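## Task

On the supply shelving, count shelves from the bottom (bottom = 1). On shelf 3 a cardboard box has a scrub sponge resting on top. Move that box into the cart's top tray. When finished, the sponge must still lie on shelf 3 without hanging past its front edge, and every other item that was on shelf 3 must still be on it. The robot must not topple or be left leaning, or the task fails.

## Robot and tools

ROBOT. A Dexmate Vega in a physics simulation. It has a wheeled base (two steerable front wheels and a passive rear caster), a torso that folds in a Z shape (torso_hip_rad, torso_knee_rad, torso_waist_rad), a pan/tilt head with head_camera, and two 7-joint arms. Each arm ends in a two-finger gripper that carries a wrist camera (left_wrist_camera, right_wrist_camera). From above the body is 0.70 m long and 0.63 m wide (0.91 m with arms folded). Its front edge is 0.35 m ahead of the base origin. Loose objects can sometimes be nudged by outside pushes.

FRAMES. All positions are in metres. In the base frame the origin is on the floor under the point the base spins about (0.185 m behind the front axle), with x forward, y left and z up. chest, left_hand and right_hand are reported in this frame. A hand point sits between the fingers, 0.033 m back from the closed tips. The hand's own z runs along the fingers and its y is the closing direction. The back of the hand, where the camera is, faces its -x. Printed hand positions can be off, more so at long reach. The odometry frame is where the base frame was at the start of the scene.

move. One action per call. Use base and/or joints, optionally with speeds or min_time_s, OR use target by itself. All parts start at once.
- base: exactly one key, each a relative offset from the base's last reported position. translate_m is -2 to 2 m, + forward. strafe_m is -2 to 2 m, + left; heading may drift. rotate_rad is -3.2 to 3.2 rad, + counter-clockwise seen from above. When the direction changes, the front wheels steer first (about 0.5 s, up to 1.1 s).
- joints: a dict of absolute joint angles in rad, keyed by name. Ranges: torso_hip 0..1.57 (+ raises thigh); torso_knee 0..3.141 (+ opens fold); torso_waist -1.57..1.57 (+ tips chest back; chest forward lean = knee - hip - waist). Left arm, in key order: shoulder_pitch -3.041..3.041 (+ swings down); shoulder_yaw -0.423..1.523 (+ swings out to the left); upper_arm_roll ±3.041; elbow -3.041..0.214 (0 straight, negative bends up); forearm_roll ±3.041; wrist_pitch ±1.366 (+ tips down); wrist_yaw -1.348..1.087 (+ turns left); gripper 0..0.785 (0 closed). The right arm mirrors the left. For it, NEGATIVE shoulder_pitch swings down, shoulder_yaw is -1.523..0.423 with negative going outward, wrist_pitch is negative to tip down, and wrist_yaw is -1.087..1.348 with + still turning left. head_pan ±2.792 (+ left); head_tilt ±1.483; head_camera_tilt -1.483..1.378 (+ down).
- target: moves one hand to an absolute pose. Keys: side ("left"/"right"); x, y, z in the base frame (-3..3 m); pitch_deg -30..95 (90 points fingers down, 0 is level); heading_deg ±360 (0 = forward, + counter-clockwise); roll_deg ±360 (default 0, + turns clockwise seen from behind the hand); optional line_only (true = refuse unless the move can be a straight line). A straight path is used when it passes the checks (up to 45 cm), otherwise an arc that may swing the elbow wide. Checks cover only the robot, not the scene. A single target plays for at most 8.6 s, so if you get "short (part of ...)", send it again.
- speeds: caps for this action only. translate_m and strafe_m 0.04..0.3 m/s; rotate_rad 0.1..0.6 rad/s.
- min_time_s: 0.1..8 s, the shortest duration for arm and head motions.
- cameras: a list drawn from head_camera, left_wrist_camera, right_wrist_camera, all. Empty = no images. Head images are 896x560, wrist images 672x420.

TORSO PRESETS (hip, knee, waist): stand 0.469, 1.617, 1.048 (the start); stand_high 0.78, 1.57, 0.44; lean_20 0.52, 1.05, 0.18; lean_45 0.52, 1.05, -0.26; low_lean_45 0, 0, -0.79. Folded arm joints in key order: left 1, 0.5, -0.6, -2.5, 0, -0.9, 0; right -1, -0.5, 0.6, -2.5, 0, 0.9, 0. Fold the arms before going to low_lean_45.

RESULTS. "move" is done or the worst status. Per-motion statuses: done; off_target (stopped away from target, may still push); contact_stop (the arm pushed near full torque for about 0.6 s, so its whole joint group halts and holds); time_out; not_followed (withheld by the self-collision check, with a cause line); limit_stop_at_motor_heat; unfinished. Hand statuses: refused (nothing moved), reached (within 10 mm/2°), short (with distance). Base "done" only counts wheel turns; slipping and bumps go unseen. Check turned_by_imu against turned_by_wheels and look at the images. base_tilt gives lean in degrees. Also reported: joint torques, temperatures, MOTOR HOT, TORQUE FAULT, OVER-TEMPERATURE FAULT. If a call is refused, the later move/wait/finished_scene calls in that same reply are skipped.

wait: seconds 0..10, plus cameras. It returns the state. zoom_image: camera, and region [x0,y0,x1,y1] in that camera's pixels (max 504x504), taken from its latest image. read_manual: licence text only. finished_scene: scene = current scene number. It ends the scene for good, so the goal must already hold without the robot.

GRIPPER. The open fingers form a V. The gap is about 0.24 × angle - 0.002 m at the hand point, smaller toward the wrist. The gripper angle does not show whether anything is held. Closing far below the fitting angle squeezes hard and can shoot objects out. A level hand carries about 4 kg, and heavy items sink about 2 cm in the fingers.

AVOID. Tipping the robot: it cannot get up. Arms pressing on or striking each other: this can end the scene. Driving into furniture: the base keeps pushing without stopping. Arms hitting the body under joints commands. Panning the head while tilted, which can hit the chest. Torque above the load limits: for wrist and forearm joints 21.7 N m, for elbow and upper-arm roll 69.6, for shoulder joints 130; held weight counts. That causes a 10 s arm stop. Motor overheating from holding loads or straining: at 80 °C the arm stops. After any stop, move the arm clear. Dropping objects, releasing them while moving, slamming, or shoving hard all cost.

Each tool is called after "Emit:" as a command line: name --argument value for each argument, lists and objects as JSON in quotes; but a table of rows of numbers goes row by row, as --pt "numbers of a row", without its own name.

## Session

Emit:
move

Scene clock: 0.00 s.
Joint torques (N m): no reading
base_odometry: x=+0.000 y=+0.000 heading=+0.000
turned_by_wheels: +0.000
turned_by_imu: +0.000
base_tilt: forward=+0.1 right=+0.3
base_status: not commanded
joint_positions: torso_hip_rad=+0.469 torso_knee_rad=+1.617 torso_waist_rad=+1.048 left_shoulder_pitch_rad=+2.208 left_shoulder_yaw_rad=+0.002 left_upper_arm_roll_rad=+0.004 left_elbow_rad=-1.093 left_forearm_roll_rad=+0.009 left_wrist_pitch_rad=-0.495 left_wrist_yaw_rad=+0.018 left_gripper_rad=+0.005 right_shoulder_pitch_rad=-2.195 right_shoulder_yaw_rad=+0.020 right_upper_arm_roll_rad=-0.015 right_elbow_rad=-1.081 right_forearm_roll_rad=+0.002 right_wrist_pitch_rad=+0.504 right_wrist_yaw_rad=-0.019 right_gripper_rad=+0.005 head_pan_rad=+0.000 head_tilt_rad=+0.000 head_camera_tilt_rad=+0.000
joint_status: not commanded
chest: x=-0.0111 y=+0.0000 z=+1.4155 quat_wxyz=(+0.999, +0.000, +0.050, +0.000) (m; base frame)
left_hand: x=+0.1875 y=+0.2317 z=+0.6007 quat_wxyz=(+0.413, +0.002, +0.911, +0.006) pitch_deg=+41.2 heading_deg=+0.7 roll_deg=+1.0 back=up (m; base frame)
right_hand: x=+0.1939 y=-0.2174 z=+0.6016 quat_wxyz=(+0.417, +0.011, +0.909, +0.002) pitch_deg=+40.7 heading_deg=-0.4 roll_deg=+1.0 back=up (m; base frame)
pictures: head_camera, left_wrist_camera, right_wrist_camera

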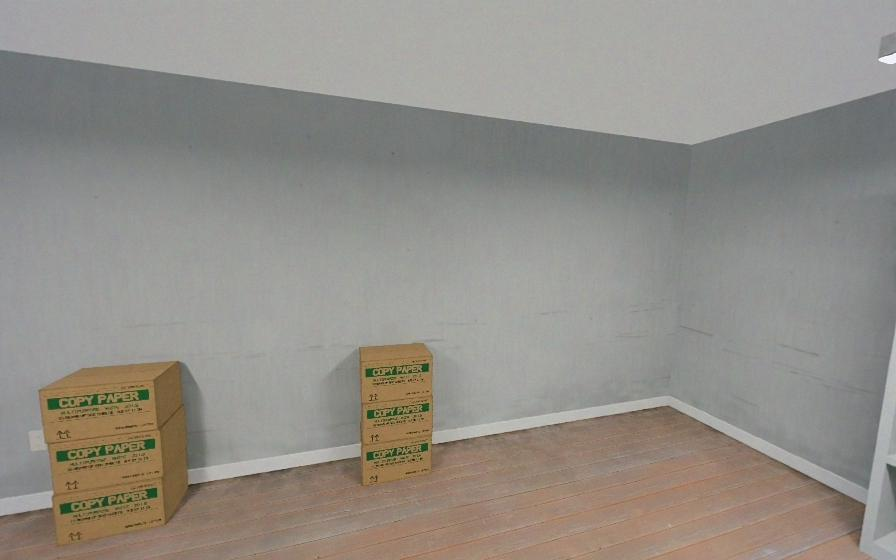

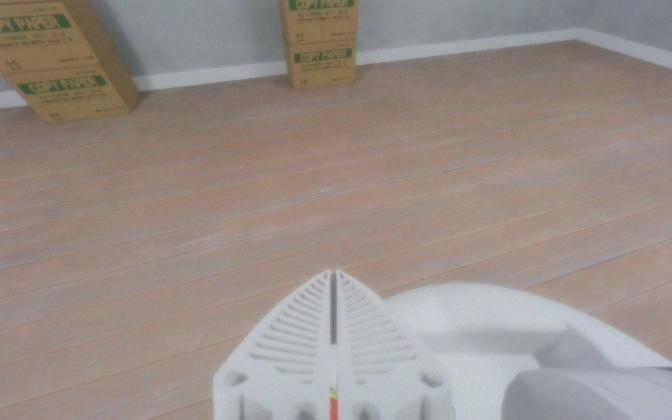

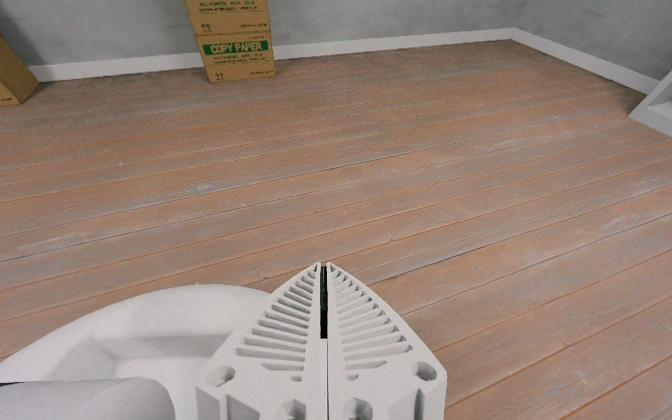

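Emit:
move --joints '{"head_pan_rad": -1.2, "head_camera_tilt_rad": 0.2}' --cameras '["head_camera"]'

Emit:
move --joints '{"head_pan_rad": -2.4, "head_camera_tilt_rad": 0.2}' --cameras '["head_camera"]'

Emit:
move --joints '{"head_pan_rad": 1.5, "head_camera_tilt_rad": 0.2}' --cameras '["head_camera"]'

Emit:
move --joints '{"head_pan_rad": 2.6, "head_camera_tilt_rad": 0.2}' --cameras '["head_camera"]'

Scene clock: 1.90 s.
Joint torques (N m): left_arm=[7.48 0.72 1.28 -3.6 0 -2.37 0.02] | right_arm=[-4.78 -1.24 0.06 -3.26 0.07 3.43 -0.05]
move: done
base_odometry: x=+0.000 y=+0.000 heading=+0.000
turned_by_wheels: +0.000
turned_by_imu: +0.000
base_tilt: forward=+0.2 right=+0.3
joint_positions: torso_hip_rad=+0.469 torso_knee_rad=+1.617 torso_waist_rad=+1.048 left_shoulder_pitch_rad=+2.208 left_shoulder_yaw_rad=+0.002 left_upper_arm_roll_rad=+0.004 left_elbow_rad=-1.093 left_forearm_roll_rad=+0.009 left_wrist_pitch_rad=-0.495 left_wrist_yaw_rad=+0.018 left_gripper_rad=+0.005 right_shoulder_pitch_rad=-2.195 right_shoulder_yaw_rad=+0.020 right_upper_arm_roll_rad=-0.015 right_elbow_rad=-1.081 right_forearm_roll_rad=+0.002 right_wrist_pitch_rad=+0.504 right_wrist_yaw_rad=-0.019 right_gripper_rad=+0.005 head_pan_rad=-1.199 head_tilt_rad=+0.000 head_camera_tilt_rad=+0.199
joint_status: all done
chest: x=-0.0111 y=+0.0000 z=+1.4155 quat_wxyz=(+0.999, +0.000, +0.050, +0.000) (m; base frame)
left_hand: x=+0.1875 y=+0.2317 z=+0.6007 quat_wxyz=(+0.413, +0.002, +0.911, +0.006) pitch_deg=+41.2 heading_deg=+0.7 roll_deg=+1.0 back=up (m; base frame)
right_hand: x=+0.1939 y=-0.2174 z=+0.6016 quat_wxyz=(+0.417, +0.011, +0.909, +0.002) pitch_deg=+40.7 heading_deg=-0.4 roll_deg=+1.0 back=up (m; base frame)
pictures: head_camera
camera_calibration:
head_camera: T_world_to_cam=[[-0.922093, -0.370563, 0.11148, -0.208881], [-0.186547, 0.173269, -0.967046, 1.46578], [0.339036, -0.912502, -0.228898, 0.327403], [0, 0, 0, 1]]

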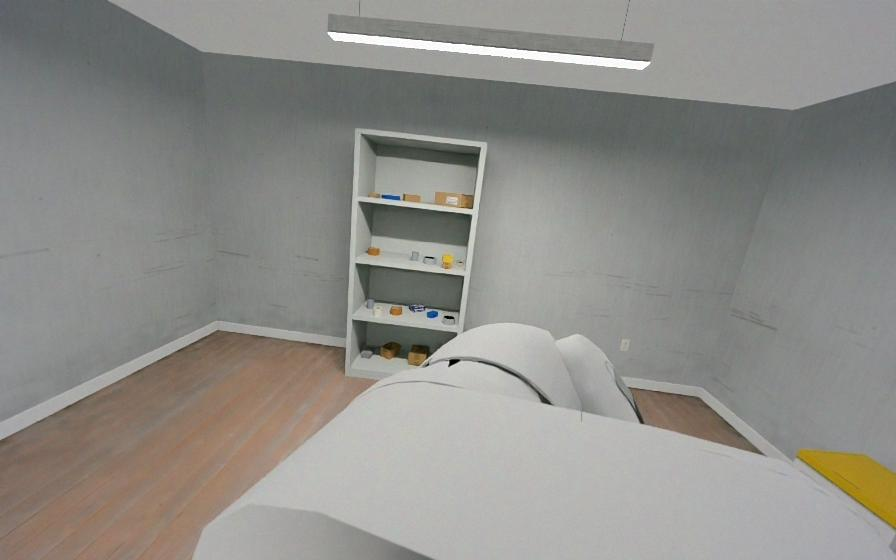

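Scene clock: 3.37 s.
Joint torques (N m): left_arm=[7.58 0.24 1.31 -4.21 -0.05 -2.15 0.06] | right_arm=[-5.51 -0.35 0.54 -5.19 -0.04 3.25 0.2]
move: done
base_odometry: x=+0.000 y=+0.000 heading=+0.000
turned_by_wheels: +0.000
turned_by_imu: +0.000
base_tilt: forward=+0.1 right=+0.3
joint_positions: torso_hip_rad=+0.469 torso_knee_rad=+1.617 torso_waist_rad=+1.048 left_shoulder_pitch_rad=+2.208 left_shoulder_yaw_rad=+0.002 left_upper_arm_roll_rad=+0.004 left_elbow_rad=-1.093 left_forearm_roll_rad=+0.009 left_wrist_pitch_rad=-0.495 left_wrist_yaw_rad=+0.018 left_gripper_rad=+0.005 right_shoulder_pitch_rad=-2.195 right_shoulder_yaw_rad=+0.020 right_upper_arm_roll_rad=-0.015 right_elbow_rad=-1.081 right_forearm_roll_rad=+0.002 right_wrist_pitch_rad=+0.504 right_wrist_yaw_rad=-0.019 right_gripper_rad=+0.005 head_pan_rad=-2.399 head_tilt_rad=+0.000 head_camera_tilt_rad=+0.199
joint_status: all done
chest: x=-0.0111 y=+0.0000 z=+1.4155 quat_wxyz=(+0.999, +0.000, +0.050, +0.000) (m; base frame)
left_hand: x=+0.1875 y=+0.2317 z=+0.6007 quat_wxyz=(+0.413, +0.002, +0.911, +0.006) pitch_deg=+41.2 heading_deg=+0.7 roll_deg=+1.0 back=up (m; base frame)
right_hand: x=+0.1939 y=-0.2174 z=+0.6016 quat_wxyz=(+0.417, +0.011, +0.909, +0.002) pitch_deg=+40.7 heading_deg=-0.4 roll_deg=+1.0 back=up (m; base frame)
pictures: head_camera
camera_calibration:
head_camera: T_world_to_cam=[[-0.676579, 0.731234, 0.0868222, -0.153111], [0.0305911, 0.145715, -0.988854, 1.51511], [-0.735734, -0.666381, -0.120957, 0.0832638], [0, 0, 0, 1]]

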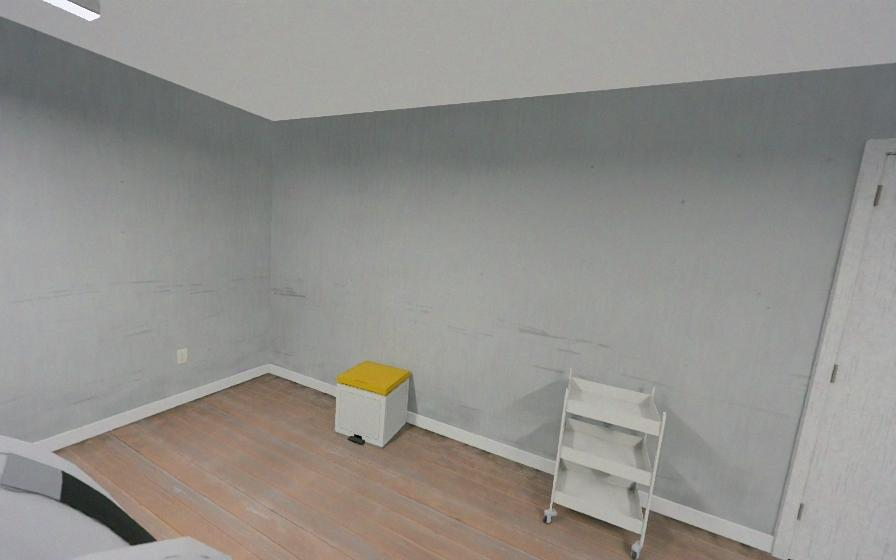

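Scene clock: 6.63 s.
Joint torques (N m): left_arm=[7.4 -0.55 1.38 -3.46 -0.05 -2.75 0.14] | right_arm=[-5.23 -0.06 0.1 -4.04 -0.18 2.69 0.08]
move: done
base_odometry: x=+0.000 y=+0.000 heading=+0.000
turned_by_wheels: +0.000
turned_by_imu: +0.001
base_tilt: forward=+0.1 right=+0.3
joint_positions: torso_hip_rad=+0.469 torso_knee_rad=+1.617 torso_waist_rad=+1.048 left_shoulder_pitch_rad=+2.208 left_shoulder_yaw_rad=+0.002 left_upper_arm_roll_rad=+0.004 left_elbow_rad=-1.093 left_forearm_roll_rad=+0.009 left_wrist_pitch_rad=-0.495 left_wrist_yaw_rad=+0.018 left_gripper_rad=+0.005 right_shoulder_pitch_rad=-2.195 right_shoulder_yaw_rad=+0.020 right_upper_arm_roll_rad=-0.015 right_elbow_rad=-1.081 right_forearm_roll_rad=+0.002 right_wrist_pitch_rad=+0.504 right_wrist_yaw_rad=-0.019 right_gripper_rad=+0.005 head_pan_rad=+1.499 head_tilt_rad=+0.000 head_camera_tilt_rad=+0.199
joint_status: all done
chest: x=-0.0111 y=+0.0000 z=+1.4155 quat_wxyz=(+0.999, +0.000, +0.050, +0.000) (m; base frame)
left_hand: x=+0.1875 y=+0.2317 z=+0.6007 quat_wxyz=(+0.413, +0.002, +0.911, +0.006) pitch_deg=+41.2 heading_deg=+0.7 roll_deg=+1.0 back=up (m; base frame)
right_hand: x=+0.1939 y=-0.2174 z=+0.6016 quat_wxyz=(+0.417, +0.011, +0.909, +0.002) pitch_deg=+40.7 heading_deg=-0.4 roll_deg=+1.0 back=up (m; base frame)
pictures: head_camera
camera_calibration:
head_camera: T_world_to_cam=[[0.994705, -0.0632213, -0.0810273, 0.22653], [-0.0919221, -0.194684, -0.976549, 1.48728], [0.045964, 0.978826, -0.199465, 0.260832], [0, 0, 0, 1]]

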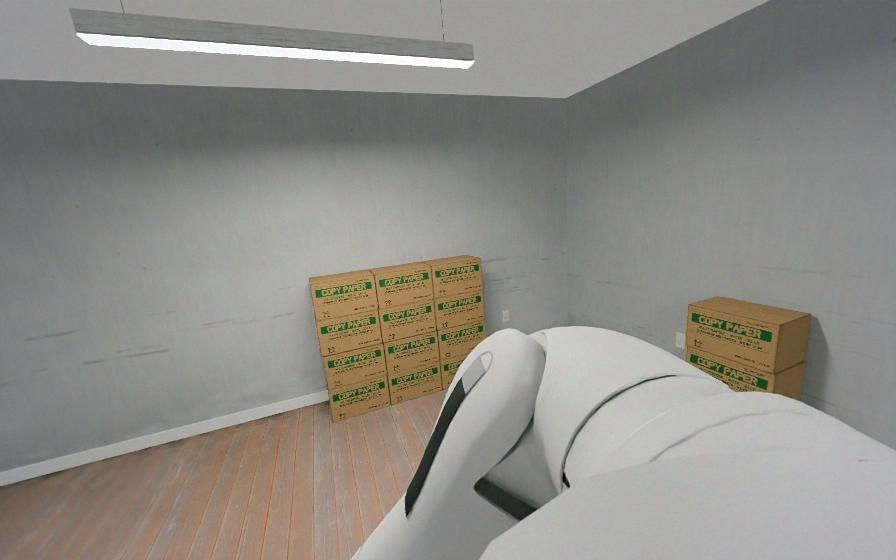

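Scene clock: 8.03 s.
Joint torques (N m): left_arm=[7.34 1.04 0.97 -3.79 -0.03 -2.96 0.08] | right_arm=[-5.78 1.23 0.47 -4.81 -0.05 2.54 -0.23]
move: done
base_odometry: x=+0.000 y=+0.000 heading=+0.000
turned_by_wheels: +0.000
turned_by_imu: +0.000
base_tilt: forward=+0.1 right=+0.3
joint_positions: torso_hip_rad=+0.469 torso_knee_rad=+1.617 torso_waist_rad=+1.048 left_shoulder_pitch_rad=+2.208 left_shoulder_yaw_rad=+0.002 left_upper_arm_roll_rad=+0.004 left_elbow_rad=-1.093 left_forearm_roll_rad=+0.009 left_wrist_pitch_rad=-0.495 left_wrist_yaw_rad=+0.018 left_gripper_rad=+0.005 right_shoulder_pitch_rad=-2.195 right_shoulder_yaw_rad=+0.020 right_upper_arm_roll_rad=-0.015 right_elbow_rad=-1.081 right_forearm_roll_rad=+0.002 right_wrist_pitch_rad=+0.504 right_wrist_yaw_rad=-0.019 right_gripper_rad=+0.005 head_pan_rad=+2.599 head_tilt_rad=+0.000 head_camera_tilt_rad=+0.199
joint_status: all done
chest: x=-0.0111 y=+0.0000 z=+1.4155 quat_wxyz=(+0.999, +0.000, +0.050, +0.000) (m; base frame)
left_hand: x=+0.1875 y=+0.2317 z=+0.6007 quat_wxyz=(+0.413, +0.002, +0.911, +0.006) pitch_deg=+41.2 heading_deg=+0.7 roll_deg=+1.0 back=up (m; base frame)
right_hand: x=+0.1939 y=-0.2174 z=+0.6016 quat_wxyz=(+0.417, +0.011, +0.909, +0.002) pitch_deg=+40.7 heading_deg=-0.4 roll_deg=+1.0 back=up (m; base frame)
pictures: head_camera
camera_calibration:
head_camera: T_world_to_cam=[[0.508283, 0.860589, -0.0321753, 0.116037], [0.0773842, -0.0828513, -0.993553, 1.52574], [-0.857707, 0.502516, -0.108708, 0.0555585], [0, 0, 0, 1]]

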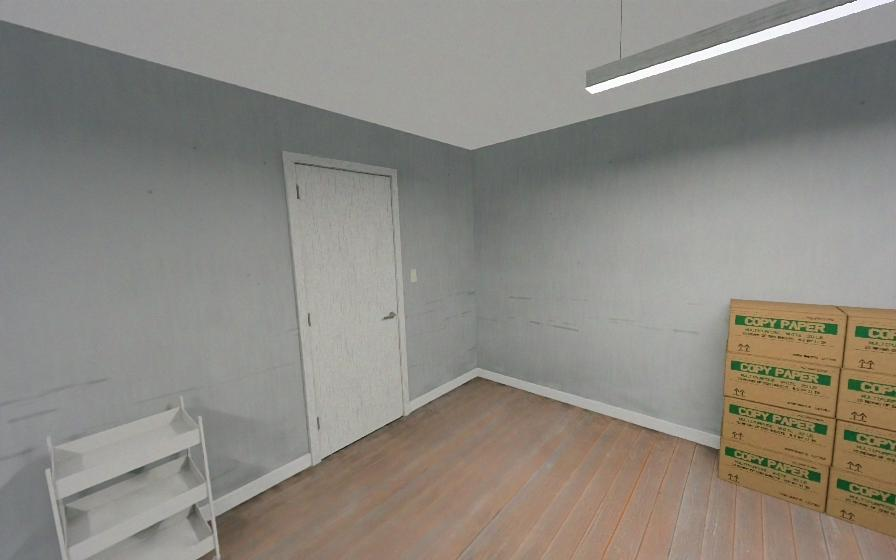

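Emit:
move --joints '{"head_pan_rad": -1.2, "head_camera_tilt_rad": 0.2}' --cameras '["head_camera"]'

Emit:
zoom_image --camera "head_camera" --region '[340, 120, 500, 260]'

Emit:
zoom_image --camera "head_camera" --region '[340, 230, 500, 390]'

Scene clock: 11.73 s.
Joint torques (N m): left_arm=[7.76 0.52 1.12 -3.95 -0.06 -3.11 0.19] | right_arm=[-5.46 0.43 0.13 -4.56 -0.19 1.96 -0.16]
move: done
base_odometry: x=+0.000 y=+0.000 heading=+0.000
turned_by_wheels: +0.000
turned_by_imu: +0.001
base_tilt: forward=+0.1 right=+0.3
joint_positions: torso_hip_rad=+0.469 torso_knee_rad=+1.617 torso_waist_rad=+1.048 left_shoulder_pitch_rad=+2.208 left_shoulder_yaw_rad=+0.002 left_upper_arm_roll_rad=+0.004 left_elbow_rad=-1.093 left_forearm_roll_rad=+0.009 left_wrist_pitch_rad=-0.495 left_wrist_yaw_rad=+0.018 left_gripper_rad=+0.005 right_shoulder_pitch_rad=-2.195 right_shoulder_yaw_rad=+0.020 right_upper_arm_roll_rad=-0.015 right_elbow_rad=-1.081 right_forearm_roll_rad=+0.002 right_wrist_pitch_rad=+0.504 right_wrist_yaw_rad=-0.019 right_gripper_rad=+0.005 head_pan_rad=-1.199 head_tilt_rad=+0.000 head_camera_tilt_rad=+0.199
joint_status: all done
chest: x=-0.0111 y=+0.0000 z=+1.4155 quat_wxyz=(+0.999, +0.000, +0.050, +0.000) (m; base frame)
left_hand: x=+0.1875 y=+0.2317 z=+0.6007 quat_wxyz=(+0.413, +0.002, +0.911, +0.006) pitch_deg=+41.2 heading_deg=+0.7 roll_deg=+1.0 back=up (m; base frame)
right_hand: x=+0.1939 y=-0.2174 z=+0.6016 quat_wxyz=(+0.417, +0.011, +0.909, +0.002) pitch_deg=+40.7 heading_deg=-0.4 roll_deg=+1.0 back=up (m; base frame)
pictures: head_camera
camera_calibration:
head_camera: T_world_to_cam=[[-0.922093, -0.370563, 0.111479, -0.208881], [-0.186547, 0.17327, -0.967046, 1.46578], [0.339036, -0.912502, -0.228899, 0.327405], [0, 0, 0, 1]]

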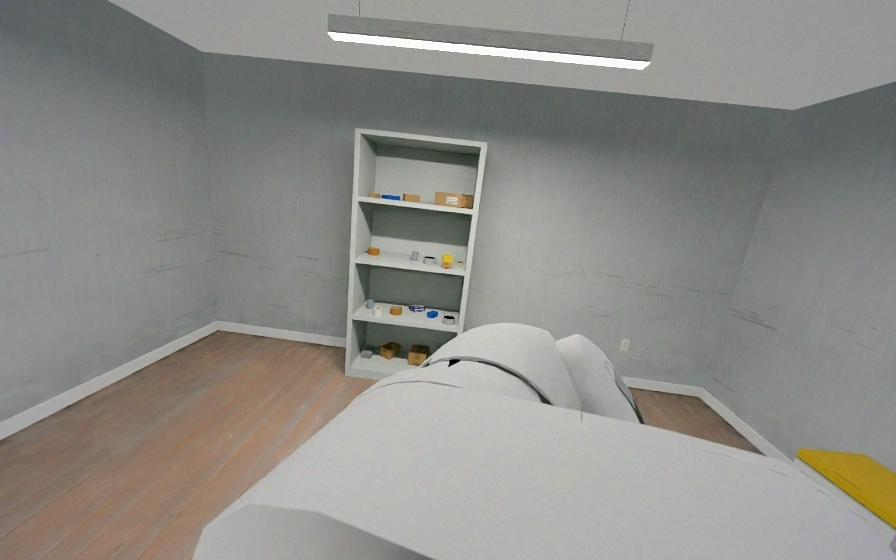

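Scaled by 3.150 from the camera's 896x560 image, which has a finer 960x600 frame.

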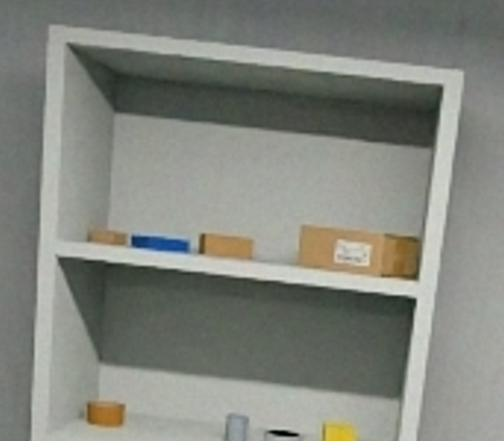

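Scaled by 3.150 from the camera's 896x560 image, which has a finer 960x600 frame.

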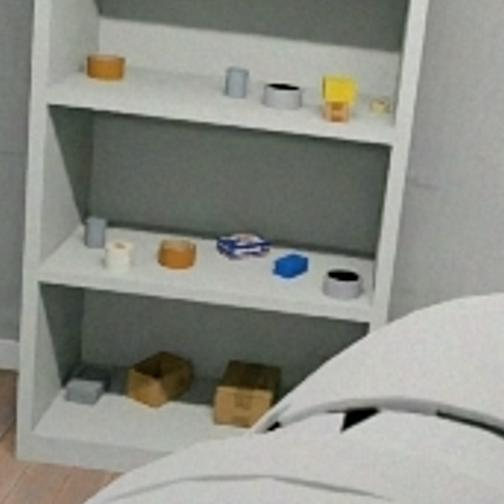

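Emit:
move --base '{"rotate_rad": -1.27}' --joints '{"head_pan_rad": 0.0, "head_camera_tilt_rad": 0.2}' --cameras '["head_camera"]'

Scene clock: 19.80 s.
Joint torques (N m): left_arm=[7.43 0.11 1.25 -4.52 0.01 -2.75 0.23] | right_arm=[-4.9 -0.46 0.71 -3.05 0.15 2.85 -0.12]
move: done
base_odometry: x=+0.000 y=+0.000 heading=-1.269
turned_by_wheels: -1.269
turned_by_imu: -1.233
base_tilt: forward=+0.1 right=+0.3
base_status: done
joint_positions: torso_hip_rad=+0.469 torso_knee_rad=+1.617 torso_waist_rad=+1.048 left_shoulder_pitch_rad=+2.208 left_shoulder_yaw_rad=+0.002 left_upper_arm_roll_rad=+0.004 left_elbow_rad=-1.093 left_forearm_roll_rad=+0.009 left_wrist_pitch_rad=-0.495 left_wrist_yaw_rad=+0.018 left_gripper_rad=+0.005 right_shoulder_pitch_rad=-2.195 right_shoulder_yaw_rad=+0.020 right_upper_arm_roll_rad=-0.015 right_elbow_rad=-1.081 right_forearm_roll_rad=+0.002 right_wrist_pitch_rad=+0.504 right_wrist_yaw_rad=-0.019 right_gripper_rad=+0.005 head_pan_rad=-0.001 head_tilt_rad=+0.000 head_camera_tilt_rad=+0.199
joint_status: all done
chest: x=-0.0111 y=+0.0000 z=+1.4155 quat_wxyz=(+0.999, +0.000, +0.050, +0.000) (m; base frame)
left_hand: x=+0.1875 y=+0.2317 z=+0.6007 quat_wxyz=(+0.413, +0.002, +0.911, +0.006) pitch_deg=+41.2 heading_deg=+0.7 roll_deg=+1.0 back=up (m; base frame)
right_hand: x=+0.1939 y=-0.2174 z=+0.6016 quat_wxyz=(+0.417, +0.011, +0.909, +0.002) pitch_deg=+40.7 heading_deg=-0.4 roll_deg=+1.0 back=up (m; base frame)
pictures: head_camera
camera_calibration:
head_camera: T_world_to_cam=[[0.00936725, -0.999795, 0.0179315, 0.00270533], [-0.290813, -0.019881, -0.956573, 1.4421], [0.956734, 0.00374574, -0.29094, 0.467725], [0, 0, 0, 1]]

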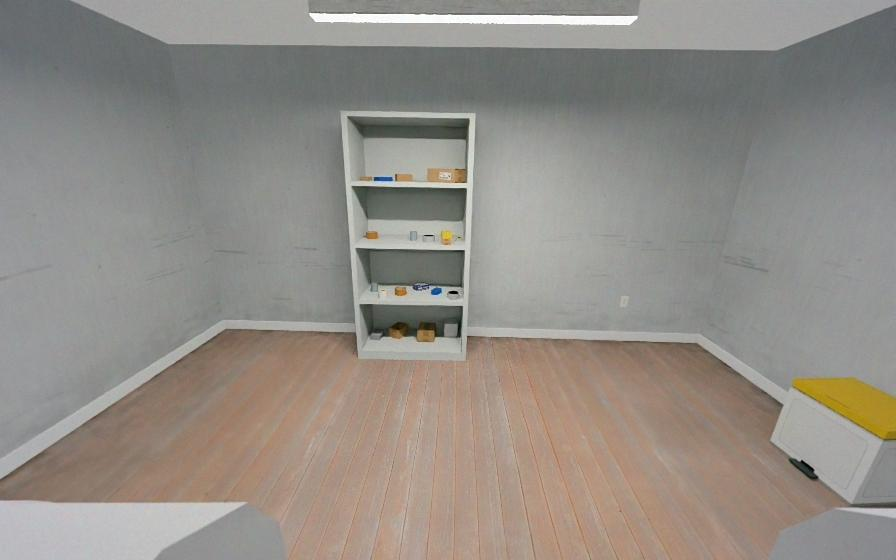

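Emit:
move --base '{"rotate_rad": 0.04}' --cameras '[]'

Emit:
move --base '{"translate_m": 1.3}' --cameras '["head_camera"]'

Emit:
zoom_image --camera "head_camera" --region '[260, 150, 560, 340]'

Scene clock: 22.53 s.
Joint torques (N m): left_arm=[7.54 1.42 1.07 -4.36 -0.11 -2.77 0.16] | right_arm=[-4.96 -0.07 -0.19 -4.45 -0.04 2.65 -0.12]
move: done
base_odometry: x=+0.000 y=+0.000 heading=-1.229
turned_by_wheels: +0.040
turned_by_imu: +0.039
base_tilt: forward=+0.1 right=+0.2
base_status: done
joint_positions: torso_hip_rad=+0.469 torso_knee_rad=+1.617 torso_waist_rad=+1.048 left_shoulder_pitch_rad=+2.208 left_shoulder_yaw_rad=+0.002 left_upper_arm_roll_rad=+0.004 left_elbow_rad=-1.093 left_forearm_roll_rad=+0.009 left_wrist_pitch_rad=-0.495 left_wrist_yaw_rad=+0.018 left_gripper_rad=+0.005 right_shoulder_pitch_rad=-2.195 right_shoulder_yaw_rad=+0.020 right_upper_arm_roll_rad=-0.015 right_elbow_rad=-1.081 right_forearm_roll_rad=+0.002 right_wrist_pitch_rad=+0.504 right_wrist_yaw_rad=-0.019 right_gripper_rad=+0.005 head_pan_rad=-0.001 head_tilt_rad=+0.000 head_camera_tilt_rad=+0.199
chest: x=-0.0111 y=+0.0000 z=+1.4155 quat_wxyz=(+0.999, +0.000, +0.050, +0.000) (m; base frame)
left_hand: x=+0.1875 y=+0.2317 z=+0.6007 quat_wxyz=(+0.413, +0.002, +0.911, +0.006) pitch_deg=+41.2 heading_deg=+0.7 roll_deg=+1.0 back=up (m; base frame)
right_hand: x=+0.1939 y=-0.2174 z=+0.6016 quat_wxyz=(+0.417, +0.011, +0.909, +0.002) pitch_deg=+40.7 heading_deg=-0.4 roll_deg=+1.0 back=up (m; base frame)
pictures: none

Scene clock: 28.70 s.
Joint torques (N m): left_arm=[7.29 -0.19 1.22 -4.14 -0.08 -2.81 0.08] | right_arm=[-5.04 -0.12 0.36 -4.53 -0.44 2.86 -0.13]
move: done
base_odometry: x=+0.433 y=-1.226 heading=-1.230
turned_by_wheels: -0.001
turned_by_imu: -0.007
base_tilt: forward=+0.1 right=+0.3
base_status: done
joint_positions: torso_hip_rad=+0.469 torso_knee_rad=+1.617 torso_waist_rad=+1.048 left_shoulder_pitch_rad=+2.208 left_shoulder_yaw_rad=+0.002 left_upper_arm_roll_rad=+0.004 left_elbow_rad=-1.093 left_forearm_roll_rad=+0.009 left_wrist_pitch_rad=-0.495 left_wrist_yaw_rad=+0.018 left_gripper_rad=+0.005 right_shoulder_pitch_rad=-2.195 right_shoulder_yaw_rad=+0.020 right_upper_arm_roll_rad=-0.015 right_elbow_rad=-1.081 right_forearm_roll_rad=+0.002 right_wrist_pitch_rad=+0.504 right_wrist_yaw_rad=-0.019 right_gripper_rad=+0.005 head_pan_rad=-0.001 head_tilt_rad=+0.000 head_camera_tilt_rad=+0.199
chest: x=-0.0111 y=+0.0000 z=+1.4155 quat_wxyz=(+0.999, +0.000, +0.050, +0.000) (m; base frame)
left_hand: x=+0.1875 y=+0.2317 z=+0.6007 quat_wxyz=(+0.413, +0.002, +0.911, +0.006) pitch_deg=+41.2 heading_deg=+0.7 roll_deg=+1.0 back=up (m; base frame)
right_hand: x=+0.1939 y=-0.2174 z=+0.6016 quat_wxyz=(+0.417, +0.011, +0.909, +0.002) pitch_deg=+40.7 heading_deg=-0.4 roll_deg=+1.0 back=up (m; base frame)
pictures: head_camera
camera_calibration:
head_camera: T_world_to_cam=[[0.00937631, -0.999795, 0.0179299, 0.00270784], [-0.290897, -0.0198824, -0.956548, 1.44207], [0.956709, 0.00375313, -0.291023, 0.467796], [0, 0, 0, 1]]

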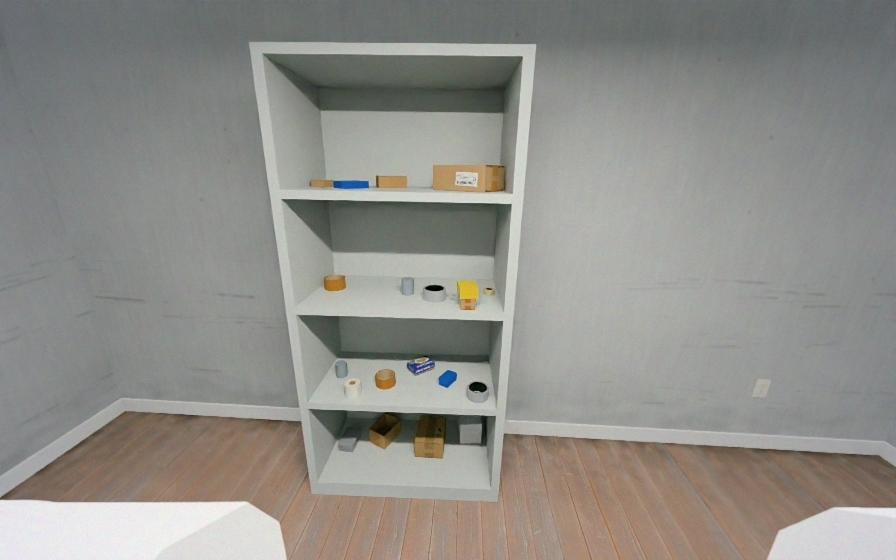

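Scaled by 1.680 from the camera's 896x560 image, which has a finer 960x600 frame.

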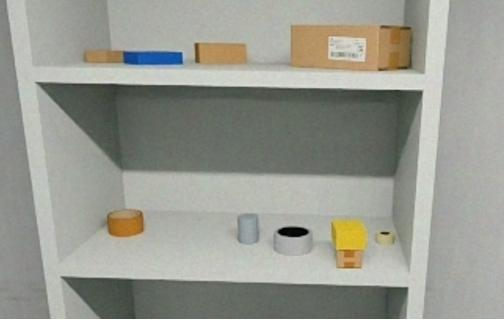

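Emit:
move --target '{"side": "left", "x": 0.45, "y": 0.12, "z": 1.12, "pitch_deg": 30, "heading_deg": 0}' --cameras '["head_camera", "left_wrist_camera"]'

Scene clock: 32.00 s.
Joint torques (N m): left_arm=[6.8 0.25 1.31 -4.08 0.02 -3.17 0.23] | right_arm=[-5.47 1.84 0.77 -4.89 0.06 1.99 -0.16]
move: refused
base_odometry: x=+0.433 y=-1.226 heading=-1.230
turned_by_wheels: +0.000
turned_by_imu: +0.001
base_tilt: forward=+0.1 right=+0.3
joint_positions: torso_hip_rad=+0.469 torso_knee_rad=+1.617 torso_waist_rad=+1.048 left_shoulder_pitch_rad=+2.208 left_shoulder_yaw_rad=+0.002 left_upper_arm_roll_rad=+0.004 left_elbow_rad=-1.093 left_forearm_roll_rad=+0.009 left_wrist_pitch_rad=-0.495 left_wrist_yaw_rad=+0.018 left_gripper_rad=+0.005 right_shoulder_pitch_rad=-2.195 right_shoulder_yaw_rad=+0.020 right_upper_arm_roll_rad=-0.015 right_elbow_rad=-1.081 right_forearm_roll_rad=+0.002 right_wrist_pitch_rad=+0.504 right_wrist_yaw_rad=-0.019 right_gripper_rad=+0.005 head_pan_rad=-0.001 head_tilt_rad=+0.000 head_camera_tilt_rad=+0.199
chest: x=-0.0111 y=+0.0000 z=+1.4155 quat_wxyz=(+0.999, +0.000, +0.050, +0.000) (m; base frame)
left_hand: x=+0.1875 y=+0.2317 z=+0.6007 quat_wxyz=(+0.413, +0.002, +0.911, +0.006) pitch_deg=+41.2 heading_deg=+0.7 roll_deg=+1.0 back=up (m; base frame)
left_hand_status: refused: the best posture that gets there brings the left forearm into the chest, as the model's coarse spheres have them (needs 2.6 cm clear). Nothing moved.
right_hand: x=+0.1939 y=-0.2174 z=+0.6016 quat_wxyz=(+0.417, +0.011, +0.909, +0.002) pitch_deg=+40.7 heading_deg=-0.4 roll_deg=+1.0 back=up (m; base frame)
pictures: head_camera, left_wrist_camera
camera_calibration:
head_camera: T_world_to_cam=[[0.00937607, -0.999795, 0.01793, 0.00270779], [-0.290897, -0.0198824, -0.956548, 1.44207], [0.956708, 0.00375289, -0.291024, 0.467796], [0, 0, 0, 1]]
left_wrist_camera: T_world_to_cam=[[0.00338892, -0.999859, 0.0164673, 0.217378], [-0.724235, -0.0138091, -0.689415, 0.61589], [0.689545, -0.00958978, -0.724179, 0.461489], [0, 0, 0, 1]]

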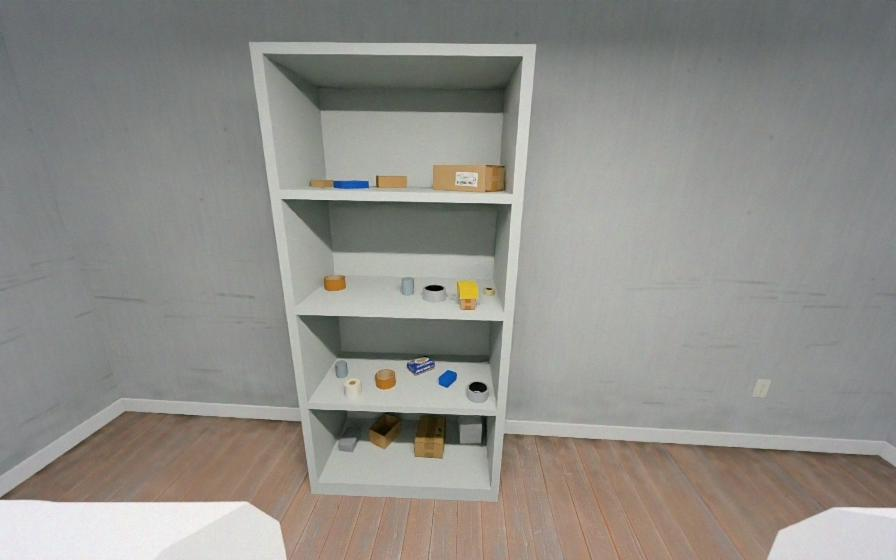

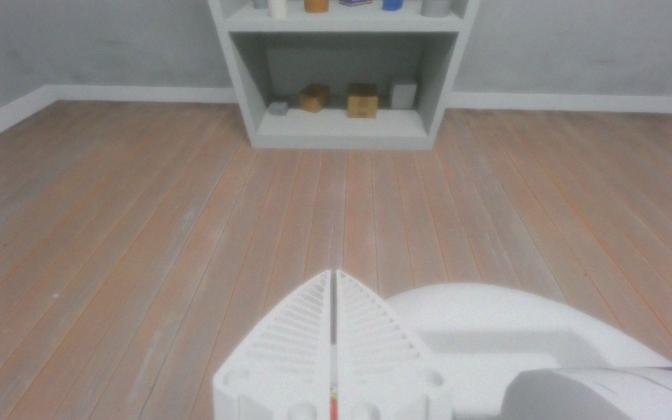

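Emit:
move --target '{"side": "left", "x": 0.55, "y": 0.2, "z": 1.12, "pitch_deg": 20, "heading_deg": 0}' --cameras '["head_camera", "left_wrist_camera"]'

Scene clock: 38.83 s.
Joint torques (N m): left_arm=[-13.45 10.14 -7.6 -7.59 1.74 -1.73 0.43] | right_arm=[-4.42 0.38 0.03 -3.76 0.04 2.92 -0.05]
move: done
base_odometry: x=+0.433 y=-1.226 heading=-1.230
turned_by_wheels: +0.000
turned_by_imu: +0.002
base_tilt: forward=+0.2 right=+0.3
joint_positions: torso_hip_rad=+0.469 torso_knee_rad=+1.617 torso_waist_rad=+1.048 left_shoulder_pitch_rad=+1.597 left_shoulder_yaw_rad=+1.105 left_upper_arm_roll_rad=+0.329 left_elbow_rad=-2.577 left_forearm_roll_rad=-1.253 left_wrist_pitch_rad=+0.334 left_wrist_yaw_rad=+1.083 left_gripper_rad=+0.005 right_shoulder_pitch_rad=-2.195 right_shoulder_yaw_rad=+0.020 right_upper_arm_roll_rad=-0.015 right_elbow_rad=-1.081 right_forearm_roll_rad=+0.002 right_wrist_pitch_rad=+0.504 right_wrist_yaw_rad=-0.019 right_gripper_rad=+0.005 head_pan_rad=-0.001 head_tilt_rad=+0.000 head_camera_tilt_rad=+0.199
chest: x=-0.0111 y=+0.0000 z=+1.4155 quat_wxyz=(+0.999, +0.000, +0.050, +0.000) (m; base frame)
left_hand: x=+0.5513 y=+0.2013 z=+1.1191 quat_wxyz=(+0.574, -0.002, +0.819, +0.000) pitch_deg=+19.9 heading_deg=+0.1 roll_deg=-0.2 back=up (m; base frame)
left_hand_status: reached (checked arc [a long move], planned for 5.0 s): 2 mm and 0.3 deg off.
right_hand: x=+0.1939 y=-0.2174 z=+0.6016 quat_wxyz=(+0.417, +0.011, +0.909, +0.002) pitch_deg=+40.7 heading_deg=-0.4 roll_deg=+1.0 back=up (m; base frame)
pictures: head_camera, left_wrist_camera
camera_calibration:
head_camera: T_world_to_cam=[[0.00937613, -0.999795, 0.01793, 0.0027078], [-0.290897, -0.0198824, -0.956548, 1.44207], [0.956709, 0.00375296, -0.291023, 0.467796], [0, 0, 0, 1]]
left_wrist_camera: T_world_to_cam=[[-0.00537798, -0.99946, 0.03241, 0.16413], [-0.424577, -0.0270619, -0.904987, 1.31509], [0.905376, -0.0186275, -0.424202, 0.132883], [0, 0, 0, 1]]

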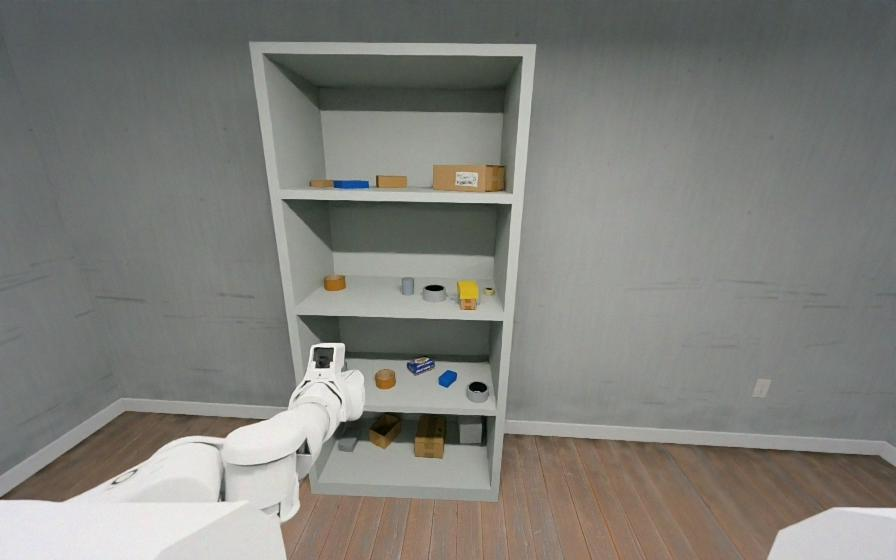

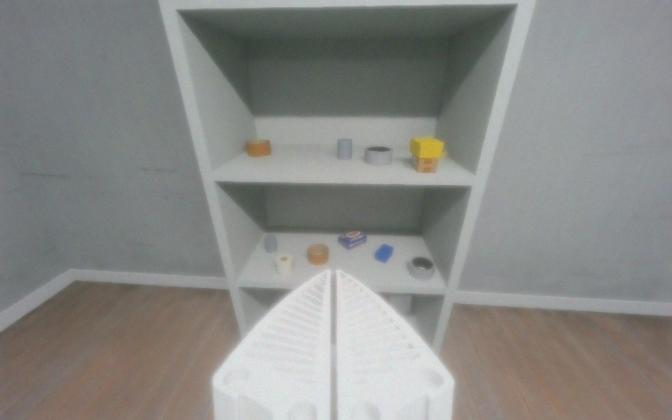

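Emit:
move --base '{"strafe_m": -0.17}' --cameras '[]'

Emit:
move --base '{"translate_m": 0.5}' --joints '{"head_camera_tilt_rad": 0.45}' --cameras '["head_camera", "left_wrist_camera"]'

Emit:
zoom_image --camera "head_camera" --region '[300, 150, 700, 400]'

Scene clock: 42.80 s.
Joint torques (N m): left_arm=[-13.33 10.14 -7.81 -6.58 1.75 -2.01 0.14] | right_arm=[-4.44 0.53 -0.31 -3.93 -0.03 2.81 -0.06]
move: done
base_odometry: x=+0.272 y=-1.282 heading=-1.229
turned_by_wheels: +0.000
turned_by_imu: -0.003
base_tilt: forward=+0.1 right=+0.4
base_status: done
joint_positions: torso_hip_rad=+0.469 torso_knee_rad=+1.617 torso_waist_rad=+1.048 left_shoulder_pitch_rad=+1.594 left_shoulder_yaw_rad=+1.109 left_upper_arm_roll_rad=+0.330 left_elbow_rad=-2.583 left_forearm_roll_rad=-1.258 left_wrist_pitch_rad=+0.337 left_wrist_yaw_rad=+1.087 left_gripper_rad=+0.005 right_shoulder_pitch_rad=-2.195 right_shoulder_yaw_rad=+0.020 right_upper_arm_roll_rad=-0.015 right_elbow_rad=-1.081 right_forearm_roll_rad=+0.002 right_wrist_pitch_rad=+0.504 right_wrist_yaw_rad=-0.019 right_gripper_rad=+0.005 head_pan_rad=-0.001 head_tilt_rad=+0.000 head_camera_tilt_rad=+0.199
chest: x=-0.0111 y=+0.0000 z=+1.4155 quat_wxyz=(+0.999, +0.000, +0.050, +0.000) (m; base frame)
left_hand: x=+0.5499 y=+0.1999 z=+1.1197 quat_wxyz=(+0.573, +0.000, +0.819, +0.000) pitch_deg=+20.0 heading_deg=+0.0 roll_deg=+0.0 back=up (m; base frame)
right_hand: x=+0.1939 y=-0.2174 z=+0.6016 quat_wxyz=(+0.417, +0.011, +0.909, +0.002) pitch_deg=+40.7 heading_deg=-0.4 roll_deg=+1.0 back=up (m; base frame)
pictures: none

Scene clock: 46.70 s.
Joint torques (N m): left_arm=[-12.79 10 -7.92 -6.17 1.85 -1.51 0.17] | right_arm=[-3.66 0.91 1.01 -4.1 -0.39 3.87 -0.02]
move: done
base_odometry: x=+0.440 y=-1.753 heading=-1.228
turned_by_wheels: +0.001
turned_by_imu: +0.003
base_tilt: forward=+0.2 right=+0.3
base_status: done
joint_positions: torso_hip_rad=+0.469 torso_knee_rad=+1.617 torso_waist_rad=+1.048 left_shoulder_pitch_rad=+1.594 left_shoulder_yaw_rad=+1.109 left_upper_arm_roll_rad=+0.330 left_elbow_rad=-2.583 left_forearm_roll_rad=-1.258 left_wrist_pitch_rad=+0.337 left_wrist_yaw_rad=+1.087 left_gripper_rad=+0.005 right_shoulder_pitch_rad=-2.195 right_shoulder_yaw_rad=+0.020 right_upper_arm_roll_rad=-0.015 right_elbow_rad=-1.081 right_forearm_roll_rad=+0.002 right_wrist_pitch_rad=+0.504 right_wrist_yaw_rad=-0.019 right_gripper_rad=+0.005 head_pan_rad=-0.001 head_tilt_rad=+0.000 head_camera_tilt_rad=+0.449
joint_status: all done
chest: x=-0.0110 y=+0.0000 z=+1.4155 quat_wxyz=(+0.999, +0.000, +0.050, +0.000) (m; base frame)
left_hand: x=+0.5500 y=+0.1999 z=+1.1196 quat_wxyz=(+0.573, +0.000, +0.819, +0.000) pitch_deg=+20.0 heading_deg=+0.0 roll_deg=+0.0 back=up (m; base frame)
right_hand: x=+0.1939 y=-0.2174 z=+0.6016 quat_wxyz=(+0.417, +0.011, +0.909, +0.002) pitch_deg=+40.7 heading_deg=-0.4 roll_deg=+1.0 back=up (m; base frame)
pictures: head_camera, left_wrist_camera
camera_calibration:
head_camera: T_world_to_cam=[[0.0135683, -0.999797, 0.0148816, 0.00755383], [-0.518554, -0.0197609, -0.854817, 1.27349], [0.854937, 0.00388147, -0.518717, 0.797334], [0, 0, 0, 1]]
left_wrist_camera: T_world_to_cam=[[-0.00890279, -0.999533, 0.0292169, 0.168209], [-0.426467, -0.0226323, -0.90422, 1.31421], [0.904459, -0.0205101, -0.426067, 0.137271], [0, 0, 0, 1]]

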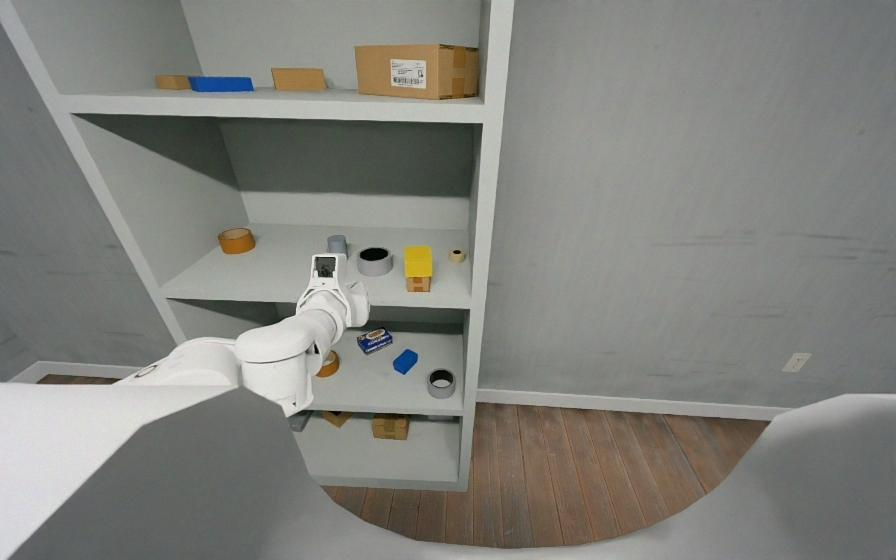

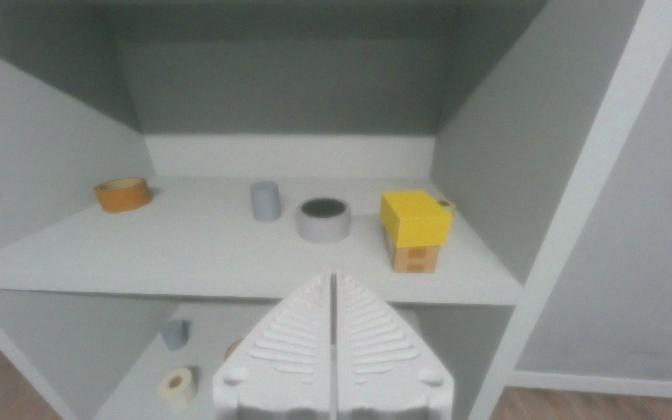

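Scaled by 1.260 from the camera's 896x560 image, which has a finer 960x600 frame.

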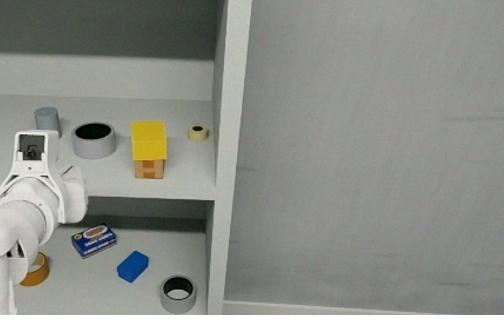

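Emit:
move --base '{"translate_m": 0.14}' --joints '{"left_gripper_rad": 0.45}' --cameras '["head_camera", "left_wrist_camera"]'

Emit:
zoom_image --camera "left_wrist_camera" --region '[240, 100, 540, 350]'

Emit:
zoom_image --camera "head_camera" --region '[200, 200, 500, 400]'

Scene clock: 55.20 s.
Joint torques (N m): left_arm=[-13.67 9.74 -7.99 -6.1 1.84 -2.44 0.24] | right_arm=[-4.92 -1.98 0.76 -3.95 -0.19 3.21 -0.06]
move: done
base_odometry: x=+0.487 y=-1.885 heading=-1.227
turned_by_wheels: +0.001
turned_by_imu: +0.002
base_tilt: forward=+0.2 right=+0.3
base_status: done
joint_positions: torso_hip_rad=+0.469 torso_knee_rad=+1.617 torso_waist_rad=+1.048 left_shoulder_pitch_rad=+1.594 left_shoulder_yaw_rad=+1.109 left_upper_arm_roll_rad=+0.330 left_elbow_rad=-2.583 left_forearm_roll_rad=-1.258 left_wrist_pitch_rad=+0.337 left_wrist_yaw_rad=+1.087 left_gripper_rad=+0.450 right_shoulder_pitch_rad=-2.195 right_shoulder_yaw_rad=+0.020 right_upper_arm_roll_rad=-0.015 right_elbow_rad=-1.081 right_forearm_roll_rad=+0.002 right_wrist_pitch_rad=+0.504 right_wrist_yaw_rad=-0.019 right_gripper_rad=+0.005 head_pan_rad=-0.001 head_tilt_rad=+0.000 head_camera_tilt_rad=+0.449
joint_status: all done
chest: x=-0.0110 y=+0.0000 z=+1.4155 quat_wxyz=(+0.999, +0.000, +0.050, +0.000) (m; base frame)
left_hand: x=+0.5500 y=+0.1999 z=+1.1196 quat_wxyz=(+0.573, +0.000, +0.819, +0.000) pitch_deg=+20.0 heading_deg=+0.0 roll_deg=+0.0 back=up (m; base frame)
right_hand: x=+0.1939 y=-0.2174 z=+0.6015 quat_wxyz=(+0.417, +0.011, +0.909, +0.002) pitch_deg=+40.7 heading_deg=-0.4 roll_deg=+1.0 back=up (m; base frame)
pictures: head_camera, left_wrist_camera
camera_calibration:
head_camera: T_world_to_cam=[[0.0135691, -0.999797, 0.0148808, 0.0075548], [-0.518607, -0.0197609, -0.854785, 1.27345], [0.854905, 0.00388138, -0.518769, 0.797388], [0, 0, 0, 1]]
left_wrist_camera: T_world_to_cam=[[-0.0089027, -0.999534, 0.0292108, 0.168215], [-0.426496, -0.0226262, -0.904206, 1.3142], [0.904446, -0.0205082, -0.426096, 0.137293], [0, 0, 0, 1]]

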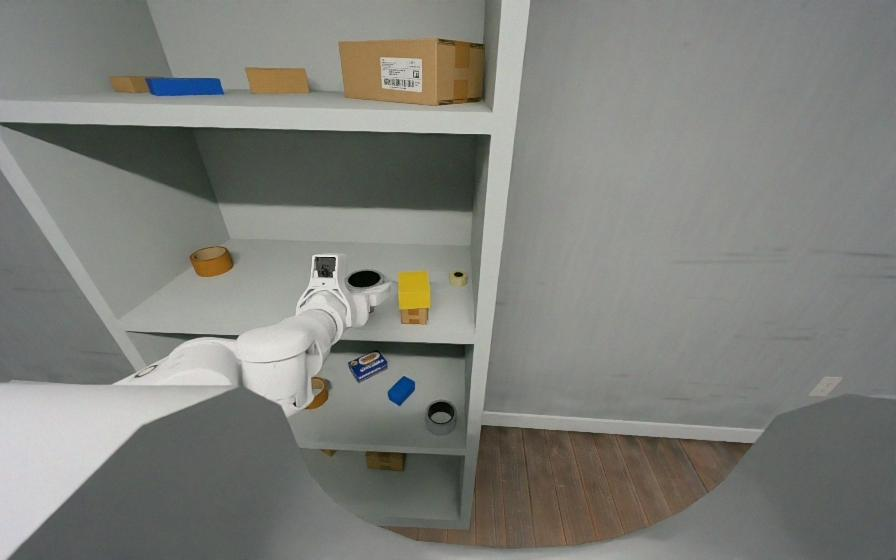

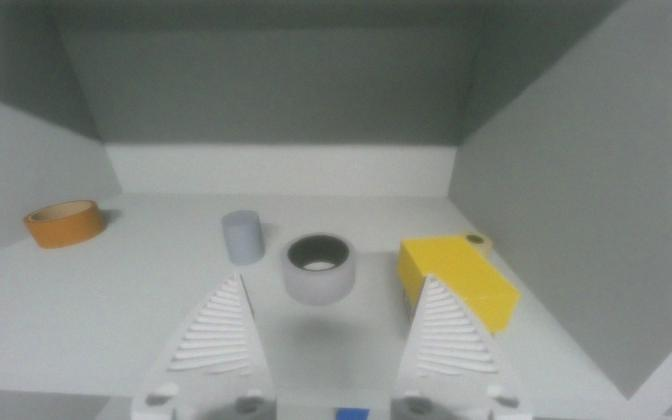

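Scaled by 1.680 from the camera's 672x420 image, which has a finer 960x600 frame.

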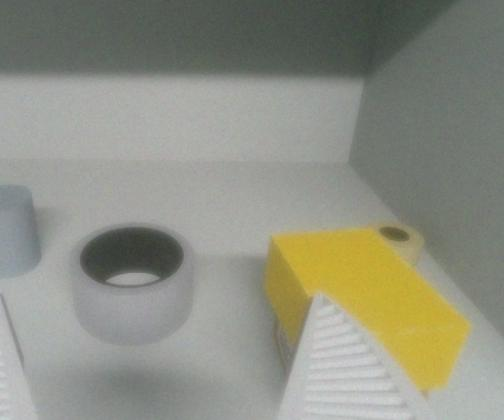

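Scaled by 1.680 from the camera's 896x560 image, which has a finer 960x600 frame.

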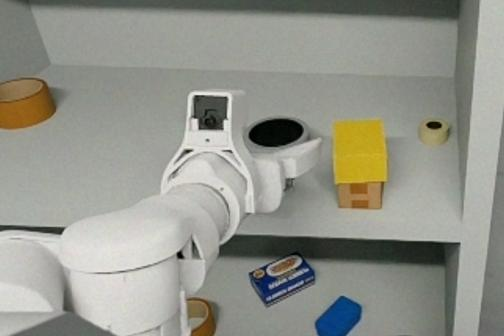

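Emit:
move --target '{"side": "left", "x": 0.55, "y": 0.09, "z": 1.09, "pitch_deg": 15, "heading_deg": -4}' --cameras '["head_camera", "left_wrist_camera"]'

Scene clock: 63.77 s.
Joint torques (N m): left_arm=[-14.13 -1.36 -4.95 -8.44 2.13 -2.09 -0.12] | right_arm=[-5.71 1.81 0.41 -4.62 -0.23 2.16 -0.3]
move: done
base_odometry: x=+0.487 y=-1.885 heading=-1.227
turned_by_wheels: +0.000
turned_by_imu: +0.002
base_tilt: forward=+0.1 right=+0.3
joint_positions: torso_hip_rad=+0.469 torso_knee_rad=+1.617 torso_waist_rad=+1.048 left_shoulder_pitch_rad=+1.455 left_shoulder_yaw_rad=+0.791 left_upper_arm_roll_rad=+0.727 left_elbow_rad=-2.454 left_forearm_roll_rad=-0.832 left_wrist_pitch_rad=+0.389 left_wrist_yaw_rad=+1.071 left_gripper_rad=+0.450 right_shoulder_pitch_rad=-2.195 right_shoulder_yaw_rad=+0.020 right_upper_arm_roll_rad=-0.015 right_elbow_rad=-1.081 right_forearm_roll_rad=+0.002 right_wrist_pitch_rad=+0.504 right_wrist_yaw_rad=-0.019 right_gripper_rad=+0.005 head_pan_rad=-0.001 head_tilt_rad=+0.000 head_camera_tilt_rad=+0.449
chest: x=-0.0110 y=+0.0000 z=+1.4155 quat_wxyz=(+0.999, +0.000, +0.050, +0.000) (m; base frame)
left_hand: x=+0.5500 y=+0.0920 z=+1.0898 quat_wxyz=(+0.608, +0.027, +0.794, -0.021) pitch_deg=+15.1 heading_deg=-3.9 roll_deg=+0.0 back=up (m; base frame)
left_hand_status: reached (straight line, planned for 1.7 s): 2 mm and 0.2 deg off.
right_hand: x=+0.1939 y=-0.2174 z=+0.6015 quat_wxyz=(+0.417, +0.011, +0.909, +0.002) pitch_deg=+40.7 heading_deg=-0.4 roll_deg=+1.0 back=up (m; base frame)
pictures: head_camera, left_wrist_camera
camera_calibration:
head_camera: T_world_to_cam=[[0.013569, -0.999797, 0.0148808, 0.00755479], [-0.518606, -0.0197608, -0.854785, 1.27345], [0.854905, 0.00388132, -0.518769, 0.797388], [0, 0, 0, 1]]
left_wrist_camera: T_world_to_cam=[[-0.0791616, -0.99646, 0.0282918, 0.100617], [-0.34814, 0.0010411, -0.937442, 1.27578], [0.934094, -0.084059, -0.34699, 0.0256393], [0, 0, 0, 1]]

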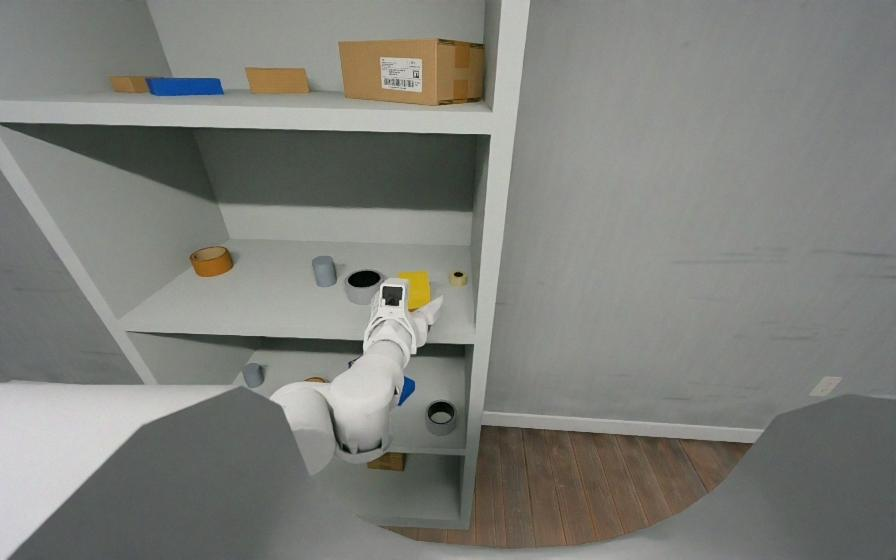

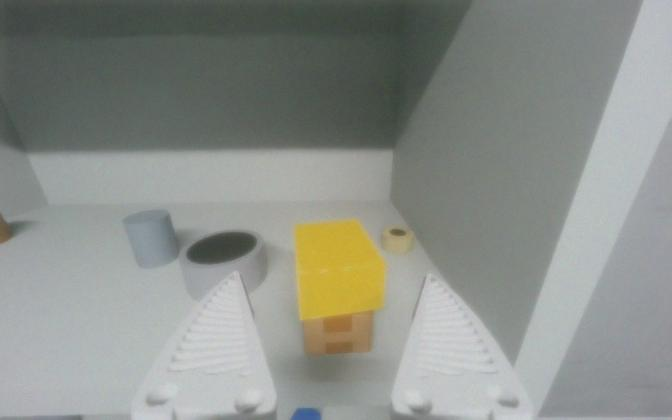

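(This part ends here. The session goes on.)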